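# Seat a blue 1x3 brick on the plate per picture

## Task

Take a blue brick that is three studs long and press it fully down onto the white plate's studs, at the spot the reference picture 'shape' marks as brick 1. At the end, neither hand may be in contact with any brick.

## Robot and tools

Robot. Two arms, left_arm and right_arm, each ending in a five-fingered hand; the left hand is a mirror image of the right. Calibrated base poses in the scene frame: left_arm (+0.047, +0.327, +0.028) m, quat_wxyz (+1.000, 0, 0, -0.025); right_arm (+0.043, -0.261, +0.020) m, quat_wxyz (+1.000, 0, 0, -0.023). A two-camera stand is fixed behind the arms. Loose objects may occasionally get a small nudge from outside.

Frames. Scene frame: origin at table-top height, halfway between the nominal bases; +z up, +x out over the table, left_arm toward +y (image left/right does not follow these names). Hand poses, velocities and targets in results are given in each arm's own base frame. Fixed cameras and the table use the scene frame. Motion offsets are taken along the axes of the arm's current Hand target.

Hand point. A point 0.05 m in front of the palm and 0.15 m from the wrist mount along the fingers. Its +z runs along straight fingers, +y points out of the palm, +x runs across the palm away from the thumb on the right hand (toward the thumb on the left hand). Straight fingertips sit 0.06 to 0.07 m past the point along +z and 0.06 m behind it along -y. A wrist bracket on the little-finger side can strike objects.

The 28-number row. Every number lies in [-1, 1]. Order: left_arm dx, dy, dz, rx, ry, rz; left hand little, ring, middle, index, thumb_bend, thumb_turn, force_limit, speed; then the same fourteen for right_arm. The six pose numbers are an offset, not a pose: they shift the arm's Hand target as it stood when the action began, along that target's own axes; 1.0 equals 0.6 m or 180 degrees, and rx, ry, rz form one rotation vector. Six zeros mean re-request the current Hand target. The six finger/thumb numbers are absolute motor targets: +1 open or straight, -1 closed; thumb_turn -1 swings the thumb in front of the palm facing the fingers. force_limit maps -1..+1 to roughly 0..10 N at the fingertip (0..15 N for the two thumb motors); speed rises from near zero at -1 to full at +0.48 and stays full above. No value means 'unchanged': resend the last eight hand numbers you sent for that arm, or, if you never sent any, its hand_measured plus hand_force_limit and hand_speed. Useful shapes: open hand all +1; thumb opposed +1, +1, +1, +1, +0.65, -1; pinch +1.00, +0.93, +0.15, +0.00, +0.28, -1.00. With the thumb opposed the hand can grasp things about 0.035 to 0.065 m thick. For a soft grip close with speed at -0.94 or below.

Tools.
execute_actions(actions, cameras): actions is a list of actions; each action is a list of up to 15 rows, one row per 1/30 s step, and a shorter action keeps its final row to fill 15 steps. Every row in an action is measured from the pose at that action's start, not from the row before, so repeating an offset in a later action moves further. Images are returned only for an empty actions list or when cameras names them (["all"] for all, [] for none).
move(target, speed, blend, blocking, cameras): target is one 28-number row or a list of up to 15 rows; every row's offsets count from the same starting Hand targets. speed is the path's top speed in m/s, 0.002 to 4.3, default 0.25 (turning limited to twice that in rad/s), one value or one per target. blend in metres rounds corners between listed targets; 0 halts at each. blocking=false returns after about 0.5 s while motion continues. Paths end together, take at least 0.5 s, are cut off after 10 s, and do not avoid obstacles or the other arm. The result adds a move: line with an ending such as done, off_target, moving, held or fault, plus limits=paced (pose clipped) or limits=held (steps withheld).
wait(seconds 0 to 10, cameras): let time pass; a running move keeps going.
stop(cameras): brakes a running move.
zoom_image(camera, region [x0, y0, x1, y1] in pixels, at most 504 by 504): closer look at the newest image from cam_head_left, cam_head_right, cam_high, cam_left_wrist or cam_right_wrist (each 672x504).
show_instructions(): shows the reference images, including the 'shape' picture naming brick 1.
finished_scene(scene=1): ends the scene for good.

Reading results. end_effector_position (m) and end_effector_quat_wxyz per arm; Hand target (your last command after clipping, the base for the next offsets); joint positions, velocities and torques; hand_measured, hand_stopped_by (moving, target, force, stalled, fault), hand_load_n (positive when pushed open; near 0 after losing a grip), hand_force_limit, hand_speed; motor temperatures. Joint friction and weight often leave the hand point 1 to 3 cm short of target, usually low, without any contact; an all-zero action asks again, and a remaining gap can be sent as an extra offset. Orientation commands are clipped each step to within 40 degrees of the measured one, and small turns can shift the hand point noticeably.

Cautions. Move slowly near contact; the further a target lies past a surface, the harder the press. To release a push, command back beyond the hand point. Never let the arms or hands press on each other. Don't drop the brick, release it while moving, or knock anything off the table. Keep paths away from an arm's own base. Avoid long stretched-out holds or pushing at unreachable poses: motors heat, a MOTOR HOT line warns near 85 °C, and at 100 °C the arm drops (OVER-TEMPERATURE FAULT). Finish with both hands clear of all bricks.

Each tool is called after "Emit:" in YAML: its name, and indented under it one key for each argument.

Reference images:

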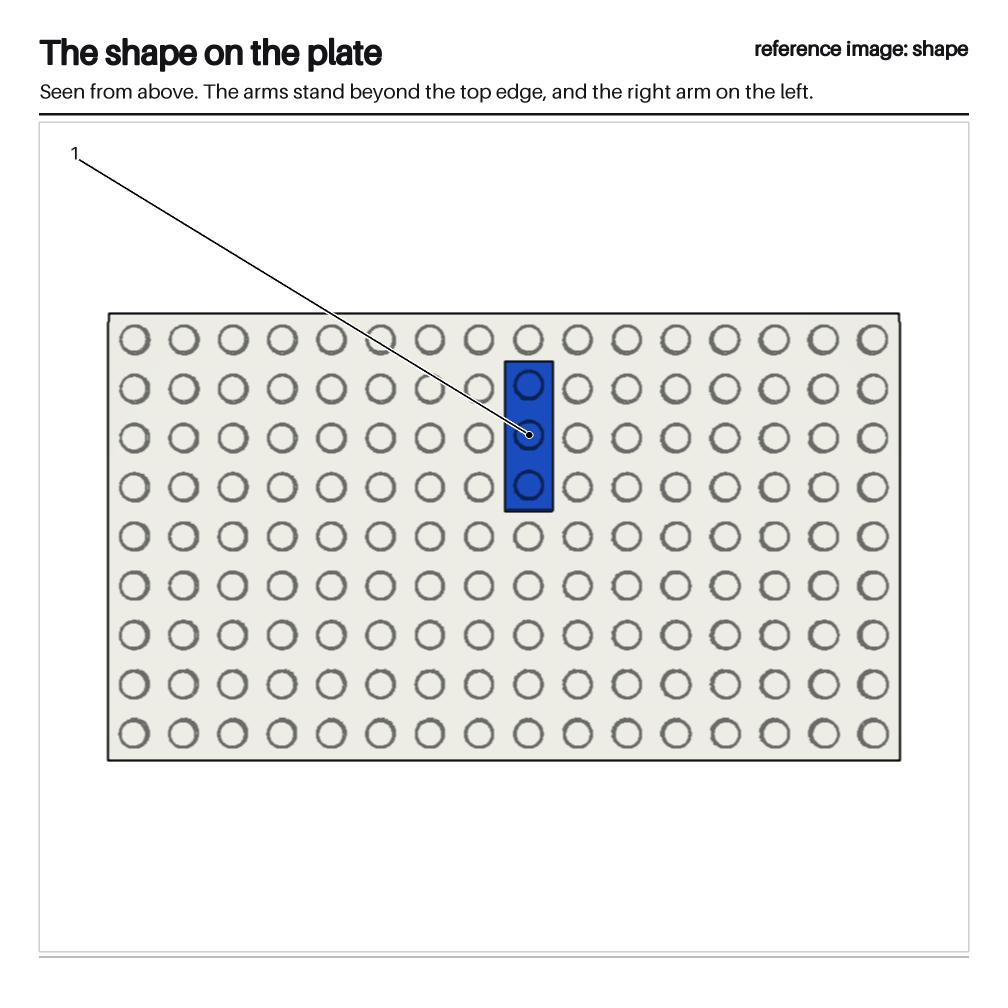

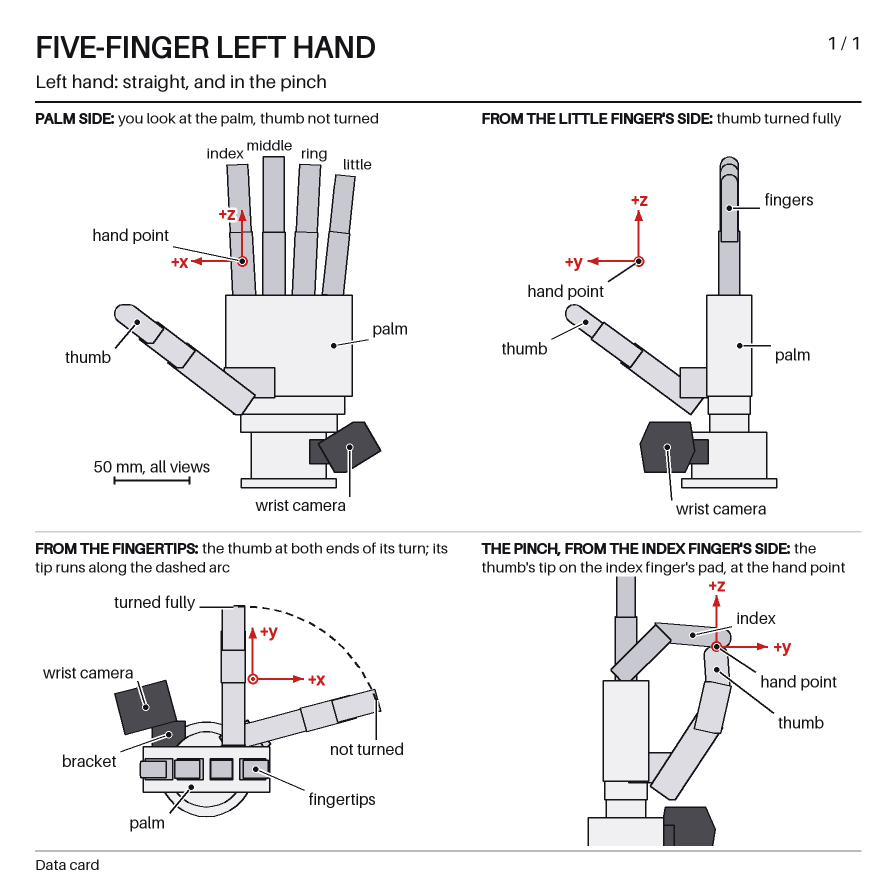

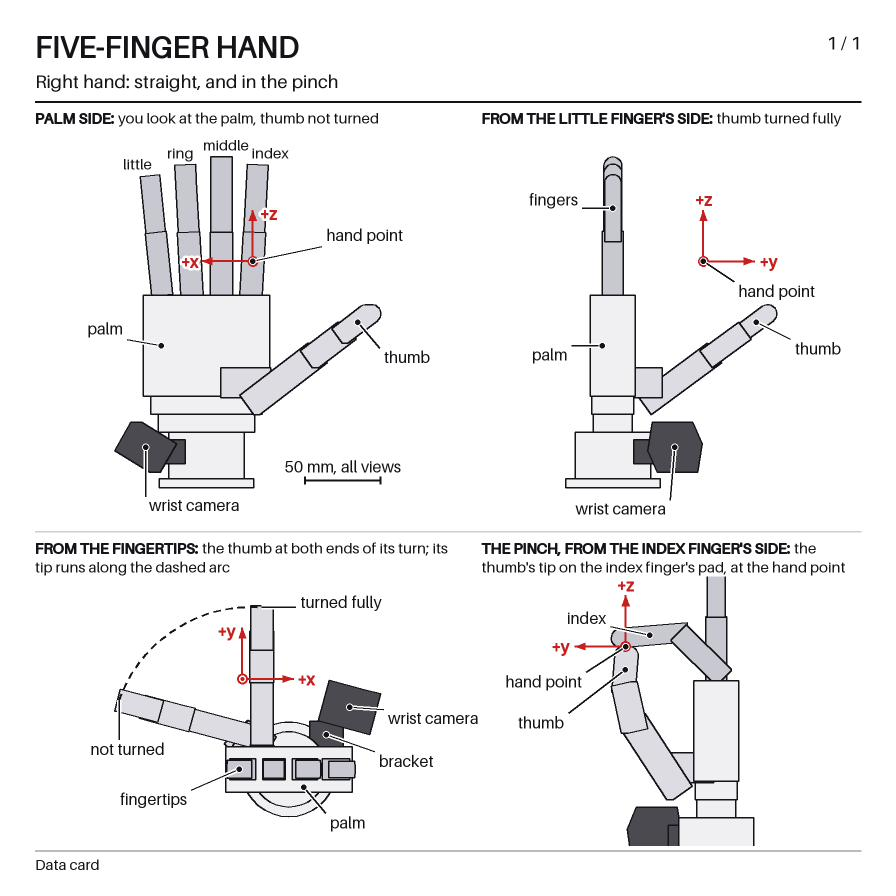

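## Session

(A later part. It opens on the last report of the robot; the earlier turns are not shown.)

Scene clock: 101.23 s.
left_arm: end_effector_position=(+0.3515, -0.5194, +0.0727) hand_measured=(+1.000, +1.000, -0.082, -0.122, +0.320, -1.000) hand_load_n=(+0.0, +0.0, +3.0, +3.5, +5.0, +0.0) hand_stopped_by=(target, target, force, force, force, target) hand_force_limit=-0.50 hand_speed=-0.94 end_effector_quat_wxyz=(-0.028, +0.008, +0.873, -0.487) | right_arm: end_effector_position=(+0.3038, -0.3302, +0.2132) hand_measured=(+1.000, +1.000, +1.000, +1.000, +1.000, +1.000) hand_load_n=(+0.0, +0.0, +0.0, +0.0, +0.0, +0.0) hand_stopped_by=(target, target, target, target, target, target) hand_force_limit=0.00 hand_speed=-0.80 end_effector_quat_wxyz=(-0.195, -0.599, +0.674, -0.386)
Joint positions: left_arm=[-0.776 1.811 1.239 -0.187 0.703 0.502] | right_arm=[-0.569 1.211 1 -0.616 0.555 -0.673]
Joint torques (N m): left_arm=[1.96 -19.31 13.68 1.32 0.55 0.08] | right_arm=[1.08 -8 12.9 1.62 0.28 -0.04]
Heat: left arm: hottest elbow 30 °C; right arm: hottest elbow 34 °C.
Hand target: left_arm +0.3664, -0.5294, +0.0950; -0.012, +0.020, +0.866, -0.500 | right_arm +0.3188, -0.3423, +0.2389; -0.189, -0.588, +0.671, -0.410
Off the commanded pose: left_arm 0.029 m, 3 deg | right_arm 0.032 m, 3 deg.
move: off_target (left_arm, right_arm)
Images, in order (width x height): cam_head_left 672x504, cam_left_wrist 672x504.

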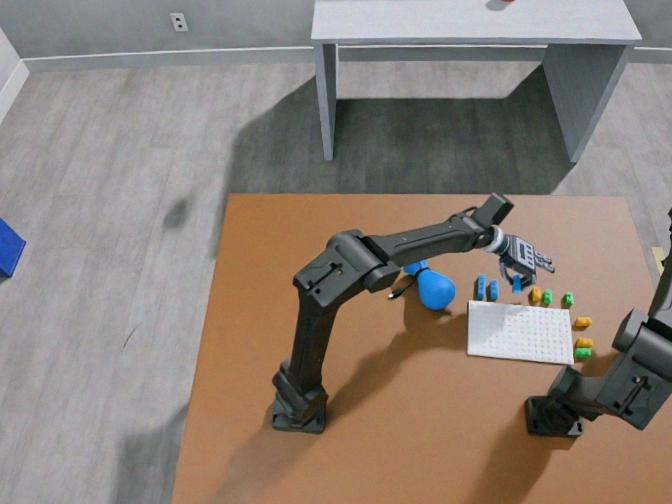

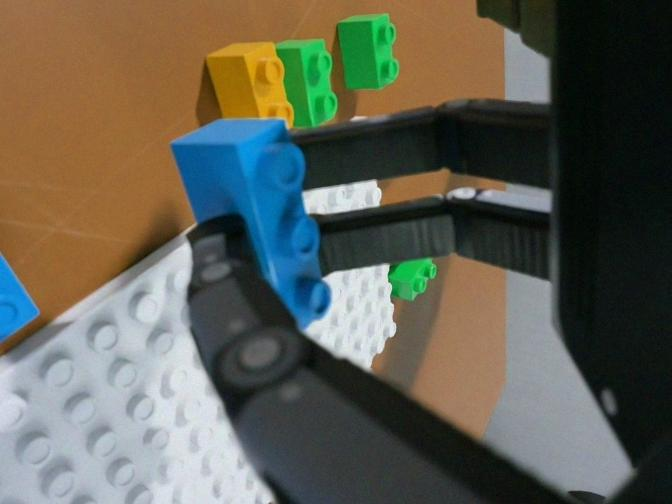

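Emit:
move:
  target: [0.1643,-0.0287,0.0501,0,0,0,1,1,-0.16,-0.16,0.22,-1,-0.5,-0.94,0,0,0,0,0,0,1,1,1,1,1,1,0,-0.8]
  speed: 0.12
  cameras: ["cam_head_left","cam_left_wrist"]

Emit:
zoom_image:
  camera: "cam_head_left"
  region: [460, 240, 600, 380]

Scene clock: 104.77 s.
left_arm: end_effector_position=(+0.2682, -0.5597, +0.0897) hand_measured=(+1.000, +1.000, -0.082, -0.122, +0.320, -1.000) hand_load_n=(+0.0, +0.0, +3.0, +3.5, +5.0, +0.0) hand_stopped_by=(target, target, force, force, force, target) hand_force_limit=-0.50 hand_speed=-0.94 end_effector_quat_wxyz=(-0.012, +0.025, +0.869, -0.495) | right_arm: end_effector_position=(+0.3038, -0.3302, +0.2132) hand_measured=(+1.000, +1.000, +1.000, +1.000, +1.000, +1.000) hand_load_n=(+0.0, +0.0, +0.0, +0.0, +0.0, +0.0) hand_stopped_by=(target, target, target, target, target, target) hand_force_limit=0.00 hand_speed=-0.80 end_effector_quat_wxyz=(-0.195, -0.599, +0.674, -0.386)
Joint positions: left_arm=[-0.946 1.72 1.141 -0.072 0.569 0.394] | right_arm=[-0.569 1.211 1 -0.616 0.555 -0.673]
Joint torques (N m): left_arm=[1.73 -17.26 8.96 2.32 0.3 -0.14] | right_arm=[0.97 -8.12 12.9 1.61 0.27 -0.03]
Heat: left arm: hottest elbow 30 °C; right arm: hottest elbow 34 °C.
Hand target: left_arm +0.2663, -0.5595, +0.0949; -0.012, +0.020, +0.866, -0.500 | right_arm +0.3188, -0.3423, +0.2389; -0.189, -0.588, +0.671, -0.410
Off the commanded pose: left_arm 0.006 m, 1 deg | right_arm 0.032 m, 3 deg.
move: off_target (right_arm)
Images, in order (width x height): cam_head_left 672x504, cam_left_wrist 672x504.

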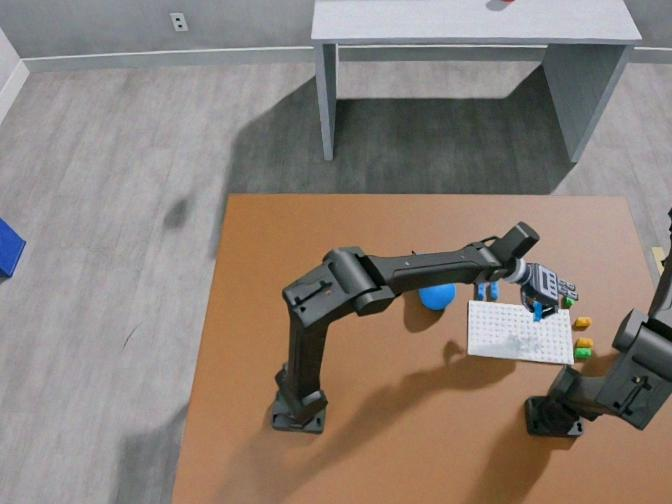

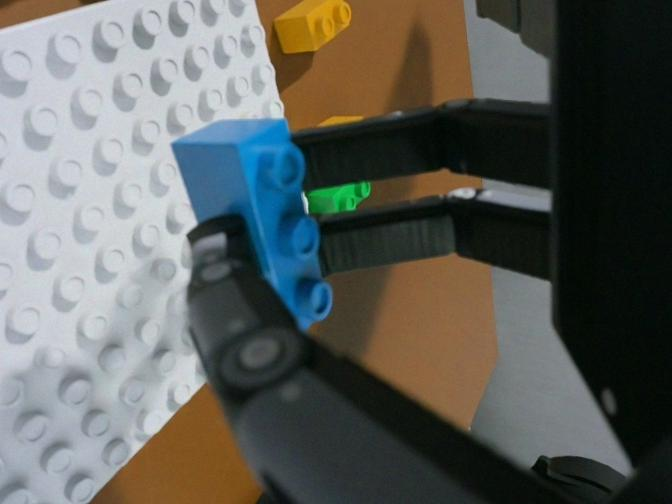

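Scaled by 3.600 from the camera's 672x504 image, which has a finer 960x720 frame.

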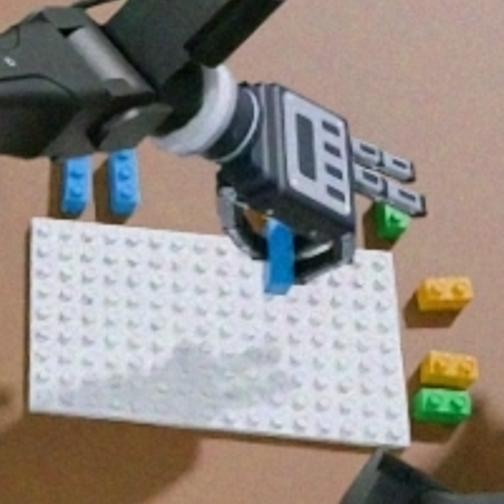

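Emit:
move:
  target: [0.0764,0.0494,-0.002,0,0,0,1,1,-0.16,-0.16,0.22,-1,-0.5,-0.94,0,0,0,0,0,0,1,1,1,1,1,1,0,-0.8]
  speed: 0.1
  cameras: ["cam_head_left","cam_head_right","cam_high","cam_left_wrist"]

Emit:
zoom_image:
  camera: "cam_head_left"
  region: [460, 240, 600, 380]

Scene clock: 106.67 s.
left_arm: end_effector_position=(+0.2250, -0.5409, +0.0645) hand_measured=(+1.000, +1.000, -0.082, -0.122, +0.320, -1.000) hand_load_n=(+0.0, -0.5, +3.5, +3.5, +5.0, +0.0) hand_stopped_by=(target, target, force, force, force, target) hand_force_limit=-0.50 hand_speed=-0.94 end_effector_quat_wxyz=(-0.011, +0.023, +0.869, -0.494) | right_arm: end_effector_position=(+0.3038, -0.3302, +0.2132) hand_measured=(+1.000, +1.000, +1.000, +1.000, +1.000, +1.000) hand_load_n=(+0.0, +0.0, +0.0, +0.0, +0.0, +0.5) hand_stopped_by=(target, target, target, target, target, target) hand_force_limit=0.00 hand_speed=-0.80 end_effector_quat_wxyz=(-0.195, -0.599, +0.674, -0.386)
Joint positions: left_arm=[-0.997 1.672 0.989 0.05 0.525 0.357] | right_arm=[-0.569 1.211 1 -0.616 0.555 -0.673]
Joint torques (N m): left_arm=[1.55 -16.5 8.49 2.48 0.25 -0.15] | right_arm=[1.2 -7.94 12.89 1.59 0.27 -0.04]
Heat: left arm: hottest elbow 30 °C; right arm: hottest elbow 34 °C.
Hand target: left_arm +0.2213, -0.5416, +0.0698; -0.011, +0.020, +0.866, -0.500 | right_arm +0.3188, -0.3423, +0.2389; -0.189, -0.588, +0.671, -0.410
Off the commanded pose: left_arm 0.007 m, 1 deg | right_arm 0.032 m, 3 deg.
move: off_target (right_arm)
Images, in order (width x height): cam_head_left 672x504, cam_head_right 672x504, cam_high 672x504, cam_left_wrist 672x504.

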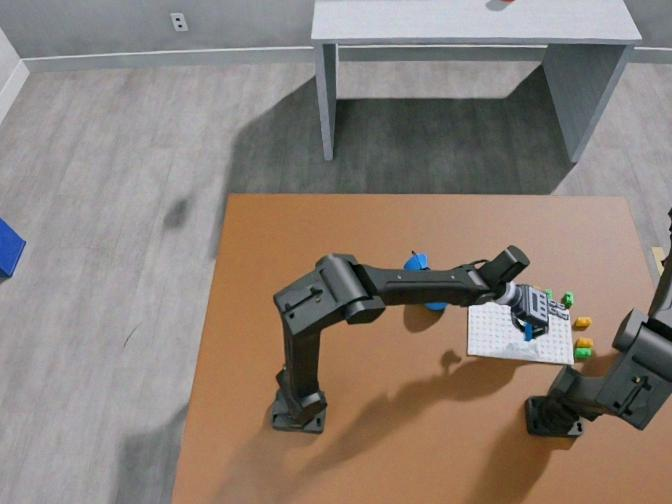

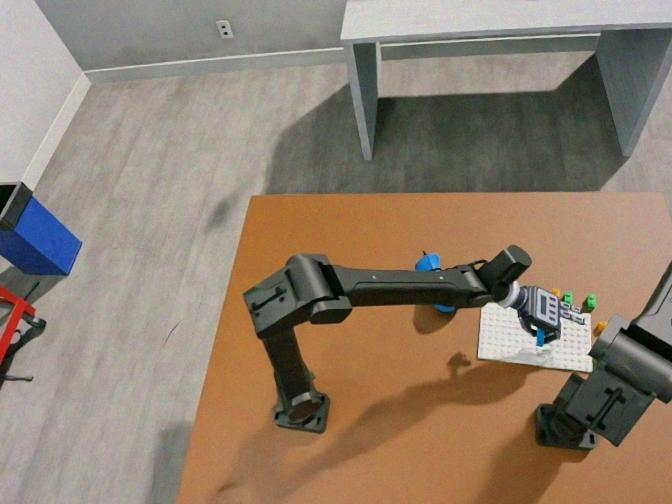

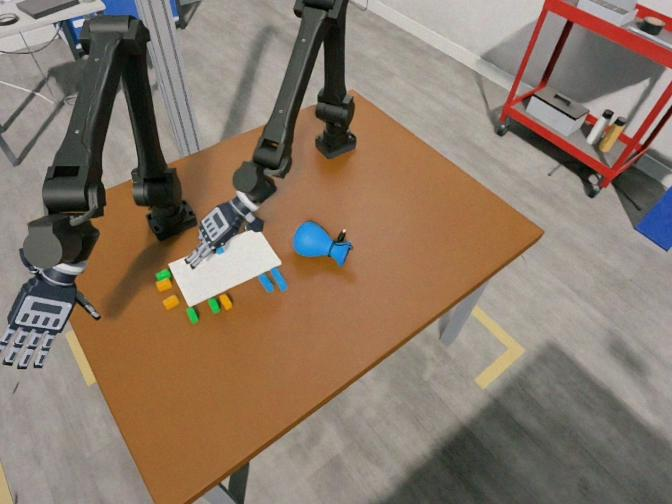

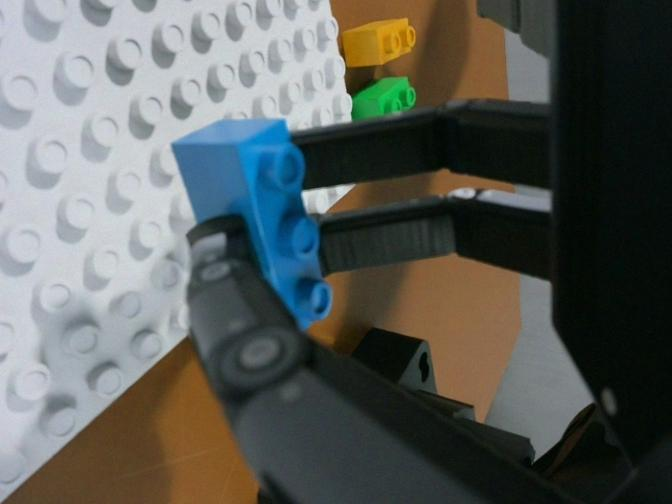

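Scaled by 3.600 from the camera's 672x504 image, which has a finer 960x720 frame.

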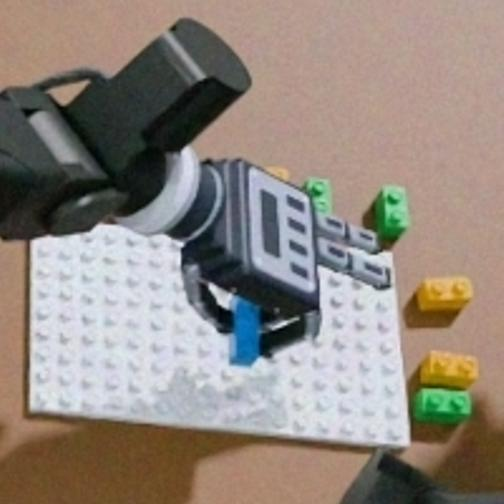

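Emit:
zoom_image:
  camera: "cam_head_left"
  region: [490, 305, 570, 365]

Emit:
zoom_image:
  camera: "cam_head_right"
  region: [500, 315, 580, 375]

Emit:
zoom_image:
  camera: "cam_left_wrist"
  region: [0, 40, 340, 420]

Scaled by 6.300 from the camera's 672x504 image, which has a finer 960x720 frame.

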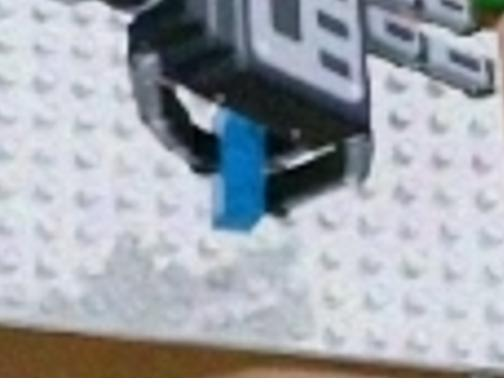

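Scaled by 6.300 from the camera's 672x504 image, which has a finer 960x720 frame.

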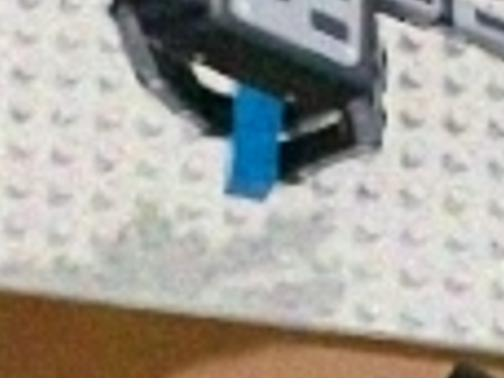

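Scaled by 1.326 from the camera's 672x504 image, which has a finer 960x720 frame.

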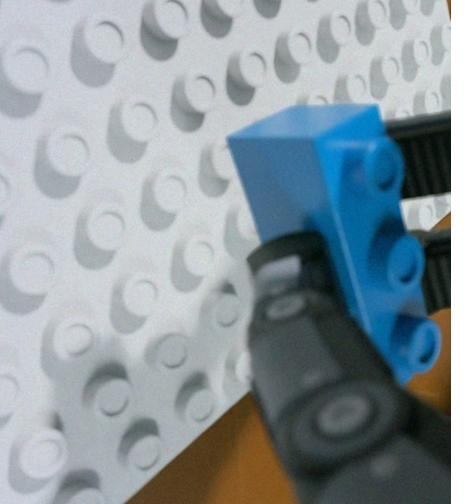

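Emit:
zoom_image:
  camera: "cam_head_left"
  region: [465, 300, 530, 365]

Emit:
zoom_image:
  camera: "cam_head_left"
  region: [520, 310, 580, 370]

Scaled by 7.754 from the camera's 672x504 image, which has a finer 960x720 frame.

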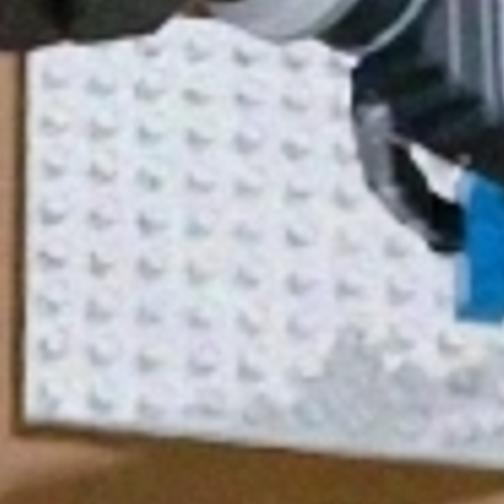

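Scaled by 8.400 from the camera's 672x504 image, which has a finer 960x720 frame.

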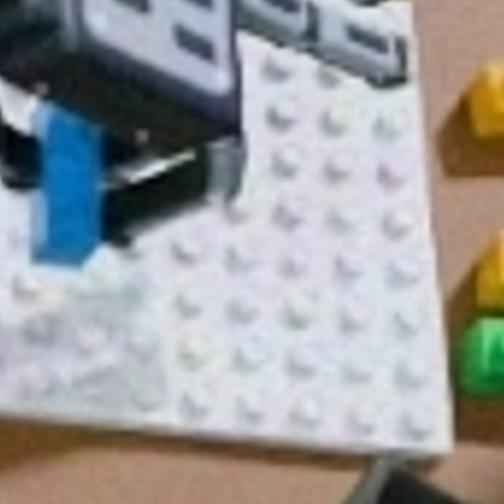

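Emit:
move:
  target: [0.0103,0.0435,0.018,0,0,0,1,1,-0.16,-0.16,0.22,-1,-0.5,-0.94,0,0,0,0,0,0,1,1,1,1,1,1,0,-0.8]
  speed: 0.06
  cameras: ["cam_head_left","cam_head_right","cam_left_wrist"]

Emit:
zoom_image:
  camera: "cam_head_left"
  region: [490, 305, 570, 365]

Emit:
zoom_image:
  camera: "cam_left_wrist"
  region: [0, 40, 340, 420]

Scene clock: 110.17 s.
left_arm: end_effector_position=(+0.2214, -0.5384, +0.0570) hand_measured=(+1.000, +1.000, -0.082, -0.122, +0.320, -1.000) hand_load_n=(+0.0, +0.0, +3.5, +3.5, +5.5, +0.0) hand_stopped_by=(target, target, force, force, force, target) hand_force_limit=-0.50 hand_speed=-0.94 end_effector_quat_wxyz=(-0.002, +0.028, +0.861, -0.507) | right_arm: end_effector_position=(+0.3038, -0.3302, +0.2132) hand_measured=(+1.000, +1.000, +1.000, +1.000, +1.000, +1.000) hand_load_n=(+0.0, +0.0, +0.0, +0.0, +0.0, +0.0) hand_stopped_by=(target, target, target, target, target, target) hand_force_limit=0.00 hand_speed=-0.80 end_effector_quat_wxyz=(-0.195, -0.599, +0.674, -0.386)
Joint positions: left_arm=[-1.001 1.672 0.944 0.134 0.52 0.353] | right_arm=[-0.569 1.211 1 -0.616 0.555 -0.673]
Joint torques (N m): left_arm=[1.55 -12.92 8.2 2.44 0.25 -0.18] | right_arm=[1.08 -8.06 12.88 1.59 0.27 -0.04]
Heat: left arm: hottest elbow 30 °C; right arm: hottest elbow 34 °C.
Hand target: left_arm +0.2153, -0.5376, +0.0419; -0.012, +0.020, +0.866, -0.500 | right_arm +0.3188, -0.3423, +0.2389; -0.189, -0.588, +0.671, -0.410
Off the commanded pose: left_arm 0.016 m, 2 deg | right_arm 0.032 m, 3 deg.
move: off_target (left_arm, right_arm)
Images, in order (width x height): cam_head_left 672x504, cam_head_right 672x504, cam_left_wrist 672x504.

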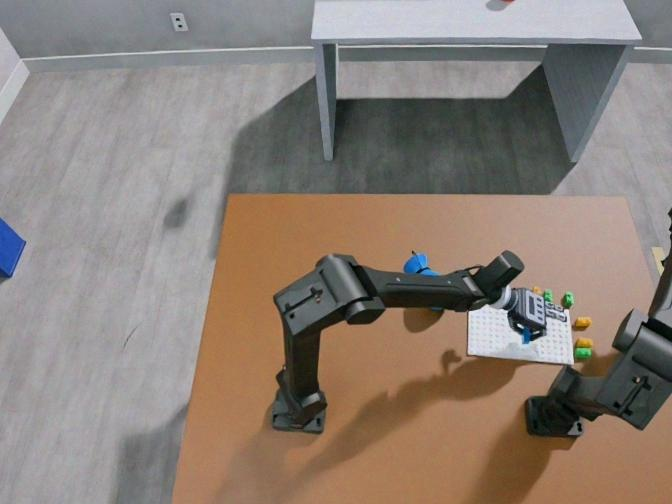

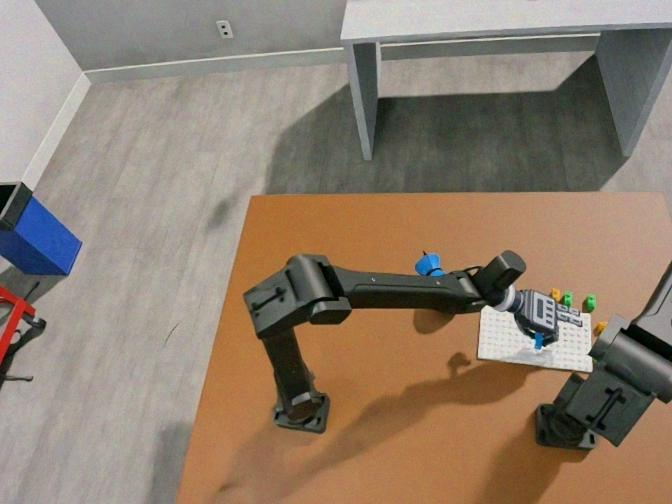

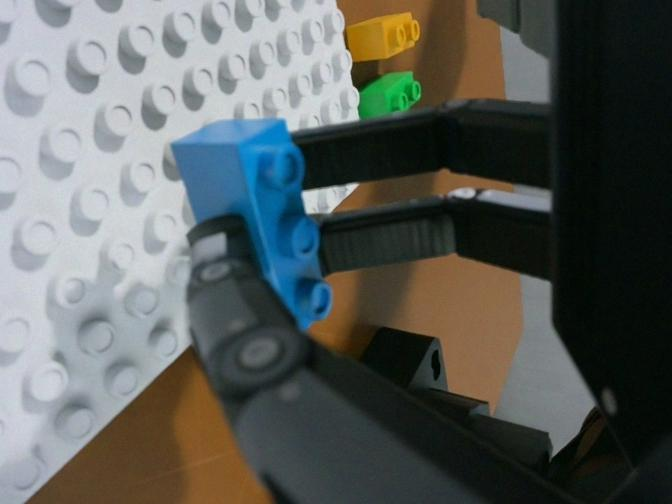

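Scaled by 6.300 from the camera's 672x504 image, which has a finer 960x720 frame.

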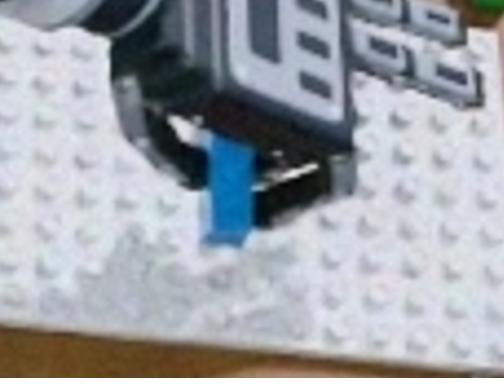

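Scaled by 1.326 from the camera's 672x504 image, which has a finer 960x720 frame.

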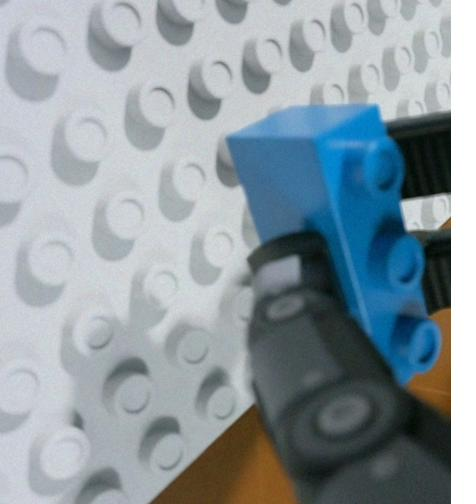

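Emit:
move:
  target: [0.0122,0.0373,0.0088,0,0,0,1,1,-0.16,-0.16,0.22,-1,-0.5,-0.94,0,0,0,0,0,0,1,1,1,1,1,1,0,-0.8]
  speed: 0.05
  cameras: ["cam_head_left","cam_left_wrist"]

Emit:
zoom_image:
  camera: "cam_head_left"
  region: [490, 305, 570, 365]

Emit:
zoom_image:
  camera: "cam_left_wrist"
  region: [0, 40, 340, 420]

Scene clock: 114.23 s.
left_arm: end_effector_position=(+0.2146, -0.5316, +0.0364) hand_measured=(+1.000, +1.000, -0.082, -0.122, +0.320, -1.000) hand_load_n=(+0.0, +0.0, +3.5, +3.5, +5.0, +0.0) hand_stopped_by=(target, target, force, force, force, target) hand_force_limit=-0.50 hand_speed=-0.94 end_effector_quat_wxyz=(-0.001, +0.028, +0.861, -0.508) | right_arm: end_effector_position=(+0.3038, -0.3302, +0.2132) hand_measured=(+1.000, +1.000, +1.000, +1.000, +1.000, +1.000) hand_load_n=(+0.0, +0.0, +0.0, +0.0, +0.0, +0.0) hand_stopped_by=(target, target, target, target, target, target) hand_force_limit=0.00 hand_speed=-0.80 end_effector_quat_wxyz=(-0.195, -0.599, +0.674, -0.386)
Joint positions: left_arm=[-1.006 1.693 0.897 0.206 0.516 0.35] | right_arm=[-0.569 1.211 1 -0.616 0.555 -0.673]
Joint torques (N m): left_arm=[1.67 -11.93 7.98 2.5 0.18 -0.15] | right_arm=[1.08 -8.12 12.89 1.61 0.27 -0.04]
Heat: left arm: hottest elbow 30 °C; right arm: hottest elbow 34 °C.
Hand target: left_arm +0.2082, -0.5307, +0.0198; -0.012, +0.020, +0.866, -0.500 | right_arm +0.3188, -0.3423, +0.2389; -0.189, -0.588, +0.671, -0.410
Off the commanded pose: left_arm 0.018 m, 2 deg | right_arm 0.032 m, 3 deg.
move: off_target (left_arm, right_arm)
Images, in order (width x height): cam_head_left 672x504, cam_left_wrist 672x504.

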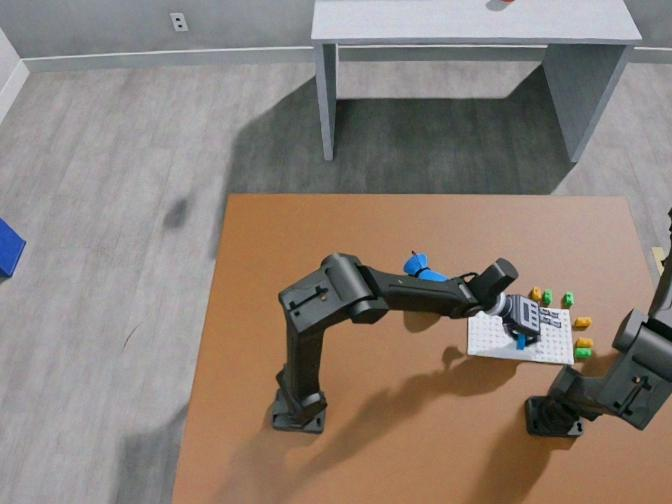

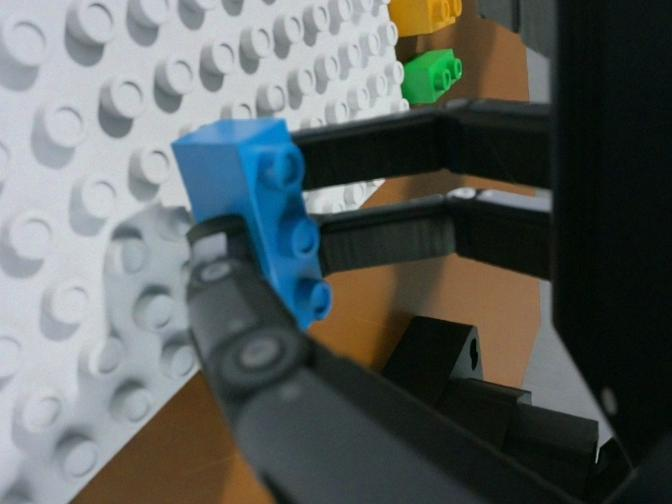

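Scaled by 6.300 from the camera's 672x504 image, which has a finer 960x720 frame.

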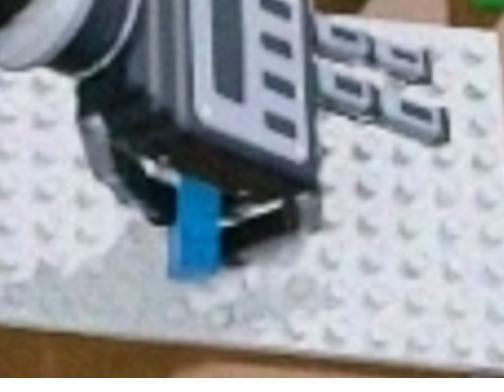

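Scaled by 1.326 from the camera's 672x504 image, which has a finer 960x720 frame.

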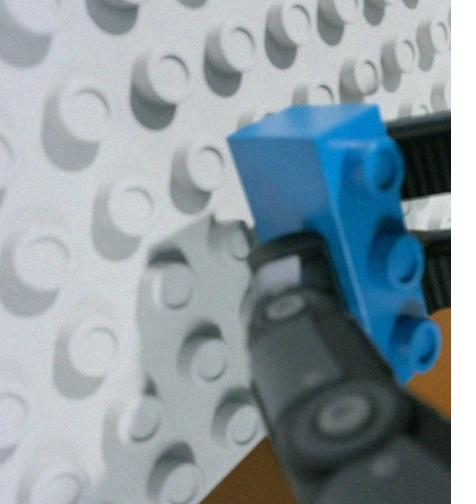

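Emit:
zoom_image:
  camera: "cam_head_left"
  region: [505, 325, 540, 360]

Emit:
zoom_image:
  camera: "cam_left_wrist"
  region: [120, 80, 360, 360]

Scaled by 14.400 from the camera's 672x504 image, which has a finer 960x720 frame.

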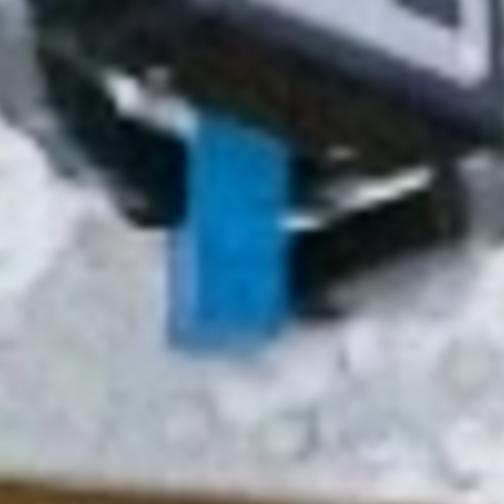

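Scaled by 1.800 from the camera's 672x504 image, which has a finer 960x720 frame.

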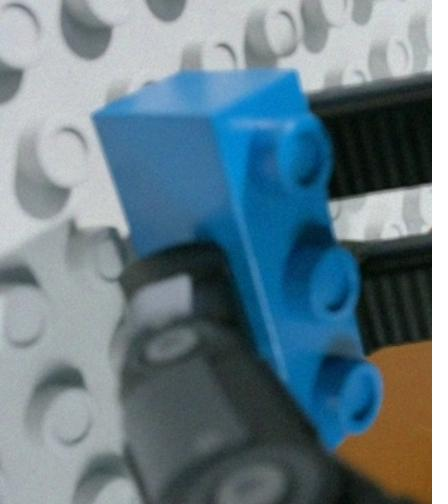

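Emit:
move:
  target: [0,-0.0008,0.0014,0,-0.0231,-0.0134,1,1,-0.16,-0.16,0.22,-1,-0.5,-0.94,0,0,0,0,0,0,1,1,1,1,1,1,0,-0.8]
  speed: 0.05
  cameras: ["cam_head_left","cam_left_wrist"]

Emit:
zoom_image:
  camera: "cam_head_left"
  region: [505, 325, 540, 360]

Emit:
zoom_image:
  camera: "cam_left_wrist"
  region: [0, 40, 340, 420]

Scene clock: 118.47 s.
left_arm: end_effector_position=(+0.2143, -0.5325, +0.0302) hand_measured=(+1.000, +1.000, -0.082, -0.122, +0.320, -1.000) hand_load_n=(+0.0, +0.0, +3.0, +3.5, +5.0, +0.5) hand_stopped_by=(target, target, force, force, force, target) hand_force_limit=-0.50 hand_speed=-0.94 end_effector_quat_wxyz=(+0.017, -0.010, +0.863, -0.504) | right_arm: end_effector_position=(+0.3038, -0.3302, +0.2132) hand_measured=(+1.000, +1.000, +1.000, +1.000, +1.000, +1.000) hand_load_n=(+0.0, +0.0, +0.0, +0.0, +0.0, +0.0) hand_stopped_by=(target, target, target, target, target, target) hand_force_limit=0.00 hand_speed=-0.80 end_effector_quat_wxyz=(-0.195, -0.599, +0.674, -0.386)
Joint positions: left_arm=[-1.025 1.693 0.873 0.25 0.431 0.285] | right_arm=[-0.569 1.211 1 -0.616 0.555 -0.673]
Joint torques (N m): left_arm=[1.2 -12.92 7.27 2.32 0.11 -0.17] | right_arm=[1.08 -7.88 12.85 1.63 0.29 -0.03]
Heat: left arm: hottest elbow 30 °C; right arm: hottest elbow 34 °C.
Hand target: left_arm +0.2082, -0.5315, +0.0197; +0.009, -0.016, +0.866, -0.500 | right_arm +0.3188, -0.3423, +0.2389; -0.189, -0.588, +0.671, -0.410
Off the commanded pose: left_arm 0.012 m, 1 deg | right_arm 0.032 m, 3 deg.
move: off_target (left_arm, right_arm)
Images, in order (width x height): cam_head_left 672x504, cam_left_wrist 672x504.

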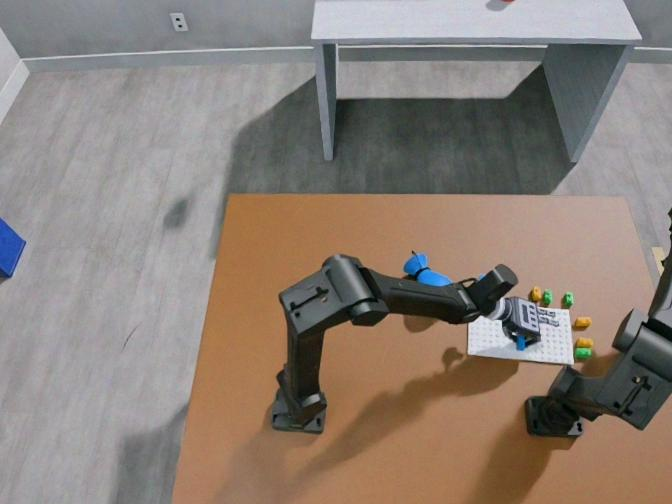

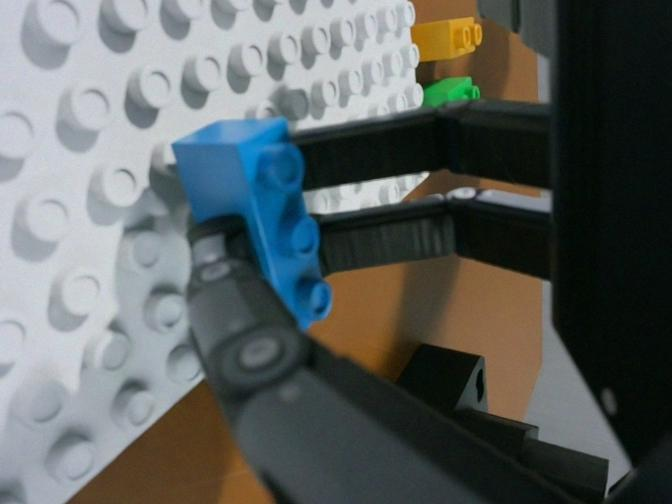

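Scaled by 14.400 from the camera's 672x504 image, which has a finer 960x720 frame.

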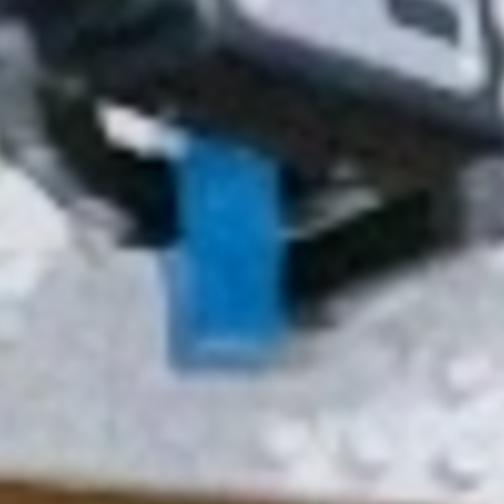

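Scaled by 1.326 from the camera's 672x504 image, which has a finer 960x720 frame.

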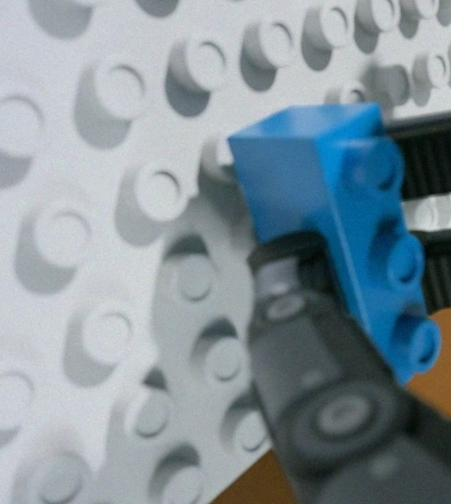

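Emit:
move:
  target: [-0.0052,0.0119,-0.0006,0,0,0,1,1,-0.16,-0.16,0.22,-1,-0.5,-0.94,0,0,0,0,0,0,1,1,1,1,1,1,0,-0.8]
  speed: 0.05
  cameras: ["cam_head_left","cam_left_wrist"]

Emit:
zoom_image:
  camera: "cam_head_left"
  region: [505, 325, 540, 360]

Emit:
zoom_image:
  camera: "cam_left_wrist"
  region: [0, 40, 340, 420]

Scene clock: 121.07 s.
left_arm: end_effector_position=(+0.2128, -0.5315, +0.0292) hand_measured=(+1.000, +1.000, -0.082, -0.122, +0.320, -1.000) hand_load_n=(+0.0, +0.0, +3.0, +3.5, +5.5, +0.0) hand_stopped_by=(target, target, force, force, force, target) hand_force_limit=-0.50 hand_speed=-0.94 end_effector_quat_wxyz=(+0.017, -0.008, +0.862, -0.507) | right_arm: end_effector_position=(+0.3038, -0.3302, +0.2132) hand_measured=(+1.000, +1.000, +1.000, +1.000, +1.000, +1.000) hand_load_n=(+0.0, +0.0, +0.0, +0.0, +0.0, +0.0) hand_stopped_by=(target, target, target, target, target, target) hand_force_limit=0.00 hand_speed=-0.80 end_effector_quat_wxyz=(-0.195, -0.599, +0.674, -0.386)
Joint positions: left_arm=[-1.025 1.693 0.863 0.266 0.435 0.284] | right_arm=[-0.569 1.211 1 -0.616 0.555 -0.673]
Joint torques (N m): left_arm=[1.73 -12.22 7.58 2.59 0.39 -0.09] | right_arm=[0.97 -8 12.9 1.58 0.27 -0.03]
Heat: left arm: hottest elbow 30 °C; right arm: hottest elbow 34 °C.
Hand target: left_arm +0.2111, -0.5276, +0.0138; +0.009, -0.016, +0.866, -0.500 | right_arm +0.3188, -0.3423, +0.2389; -0.189, -0.588, +0.671, -0.410
Off the commanded pose: left_arm 0.016 m, 2 deg | right_arm 0.032 m, 3 deg.
move: off_target (left_arm, right_arm)
Images, in order (width x height): cam_head_left 672x504, cam_left_wrist 672x504.

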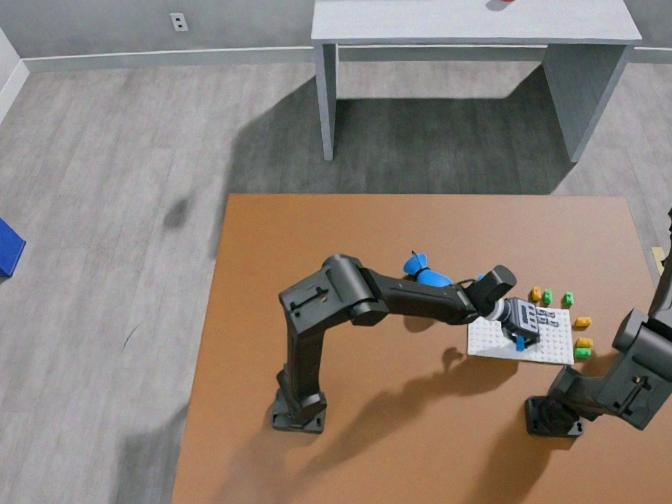

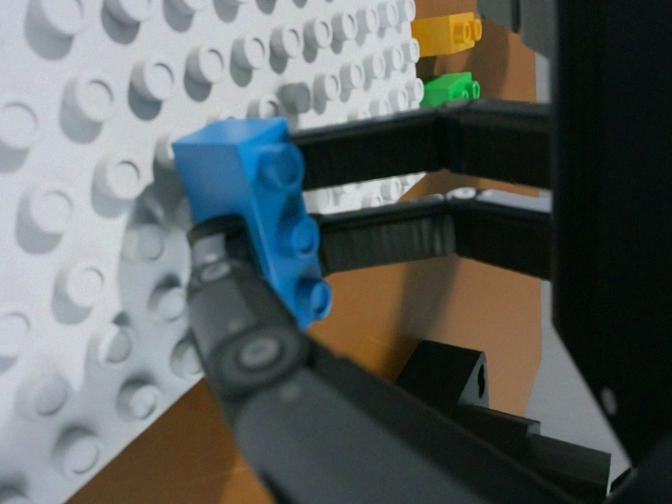

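Scaled by 14.400 from the camera's 672x504 image, which has a finer 960x720 frame.

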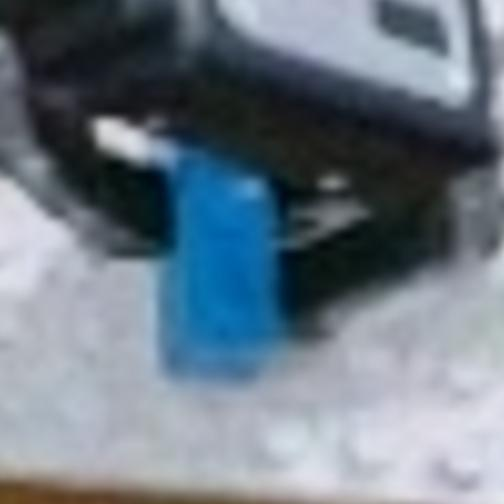

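Scaled by 1.326 from the camera's 672x504 image, which has a finer 960x720 frame.

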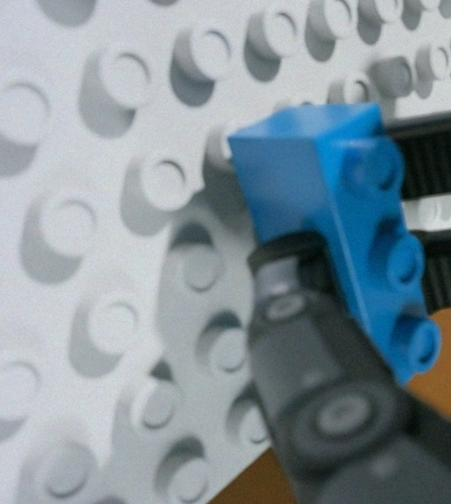

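Emit:
move:
  target: [-0.017,0.0082,-0.0042,0,0,0,1,1,-0.16,-0.16,0.22,-1,-0.5,-0.94,0,0,0,0,0,0,1,1,1,1,1,1,0,-0.8]
  speed: 0.05
  cameras: ["cam_head_left","cam_left_wrist"]

Emit:
zoom_image:
  camera: "cam_head_left"
  region: [505, 325, 540, 360]

Emit:
zoom_image:
  camera: "cam_left_wrist"
  region: [0, 40, 340, 420]

Scene clock: 122.70 s.
left_arm: end_effector_position=(+0.2206, -0.5269, +0.0285) hand_measured=(+1.000, +1.000, -0.082, -0.122, +0.320, -1.000) hand_load_n=(+0.0, +0.0, +3.0, +3.5, +5.5, +0.0) hand_stopped_by=(target, target, force, force, force, target) hand_force_limit=-0.50 hand_speed=-0.94 end_effector_quat_wxyz=(+0.014, -0.013, +0.861, -0.509) | right_arm: end_effector_position=(+0.3038, -0.3302, +0.2132) hand_measured=(+1.000, +1.000, +1.000, +1.000, +1.000, +1.000) hand_load_n=(+0.0, +0.0, +0.0, +0.0, +0.0, +0.0) hand_stopped_by=(target, target, target, target, target, target) hand_force_limit=0.00 hand_speed=-0.80 end_effector_quat_wxyz=(-0.195, -0.599, +0.674, -0.386)
Joint positions: left_arm=[-1.003 1.697 0.863 0.266 0.455 0.284] | right_arm=[-0.569 1.211 1 -0.616 0.555 -0.673]
Joint torques (N m): left_arm=[1.67 -12.63 7.57 2.52 0.32 0.02] | right_arm=[1.14 -8.06 12.93 1.58 0.27 -0.03]
Heat: left arm: hottest elbow 30 °C; right arm: hottest elbow 35 °C.
Hand target: left_arm +0.2213, -0.5226, +0.0109; +0.010, -0.017, +0.866, -0.500 | right_arm +0.3188, -0.3423, +0.2389; -0.189, -0.588, +0.671, -0.410
Off the commanded pose: left_arm 0.018 m, 1 deg | right_arm 0.032 m, 3 deg.
move: off_target (left_arm, right_arm)
Images, in order (width x height): cam_head_left 672x504, cam_left_wrist 672x504.

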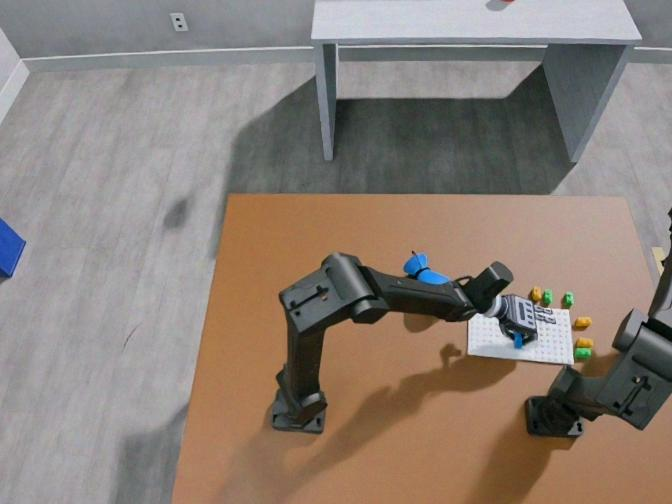

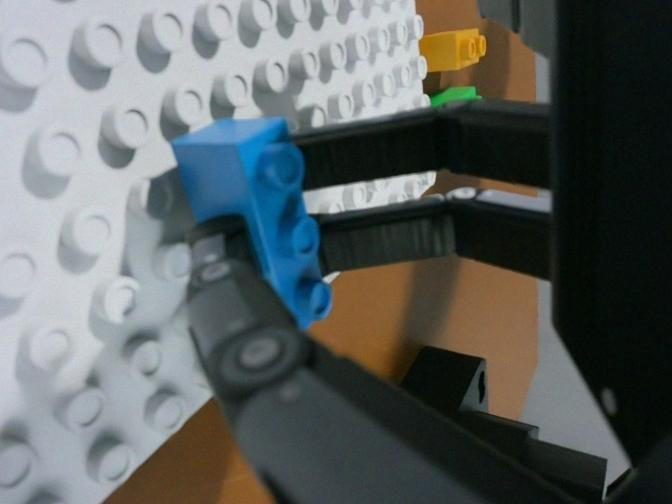

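Scaled by 14.400 from the camera's 672x504 image, which has a finer 960x720 frame.

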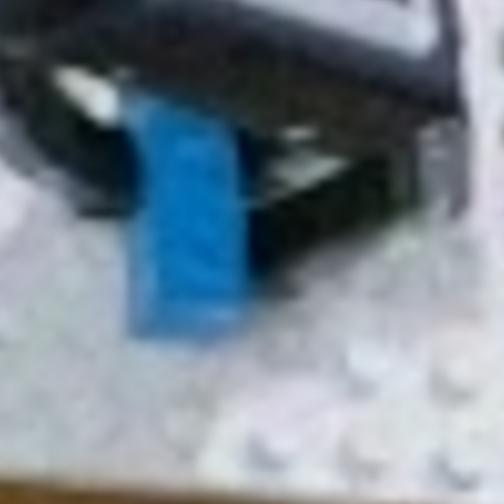

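Scaled by 1.326 from the camera's 672x504 image, which has a finer 960x720 frame.

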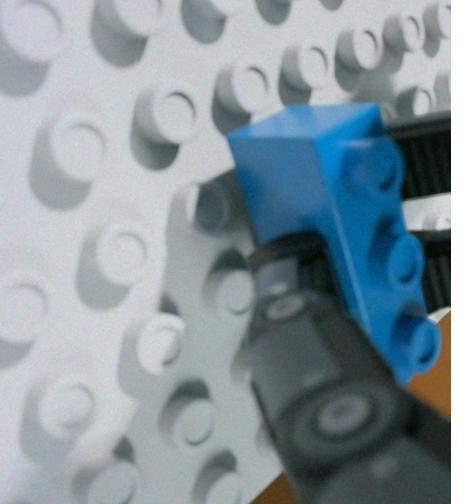

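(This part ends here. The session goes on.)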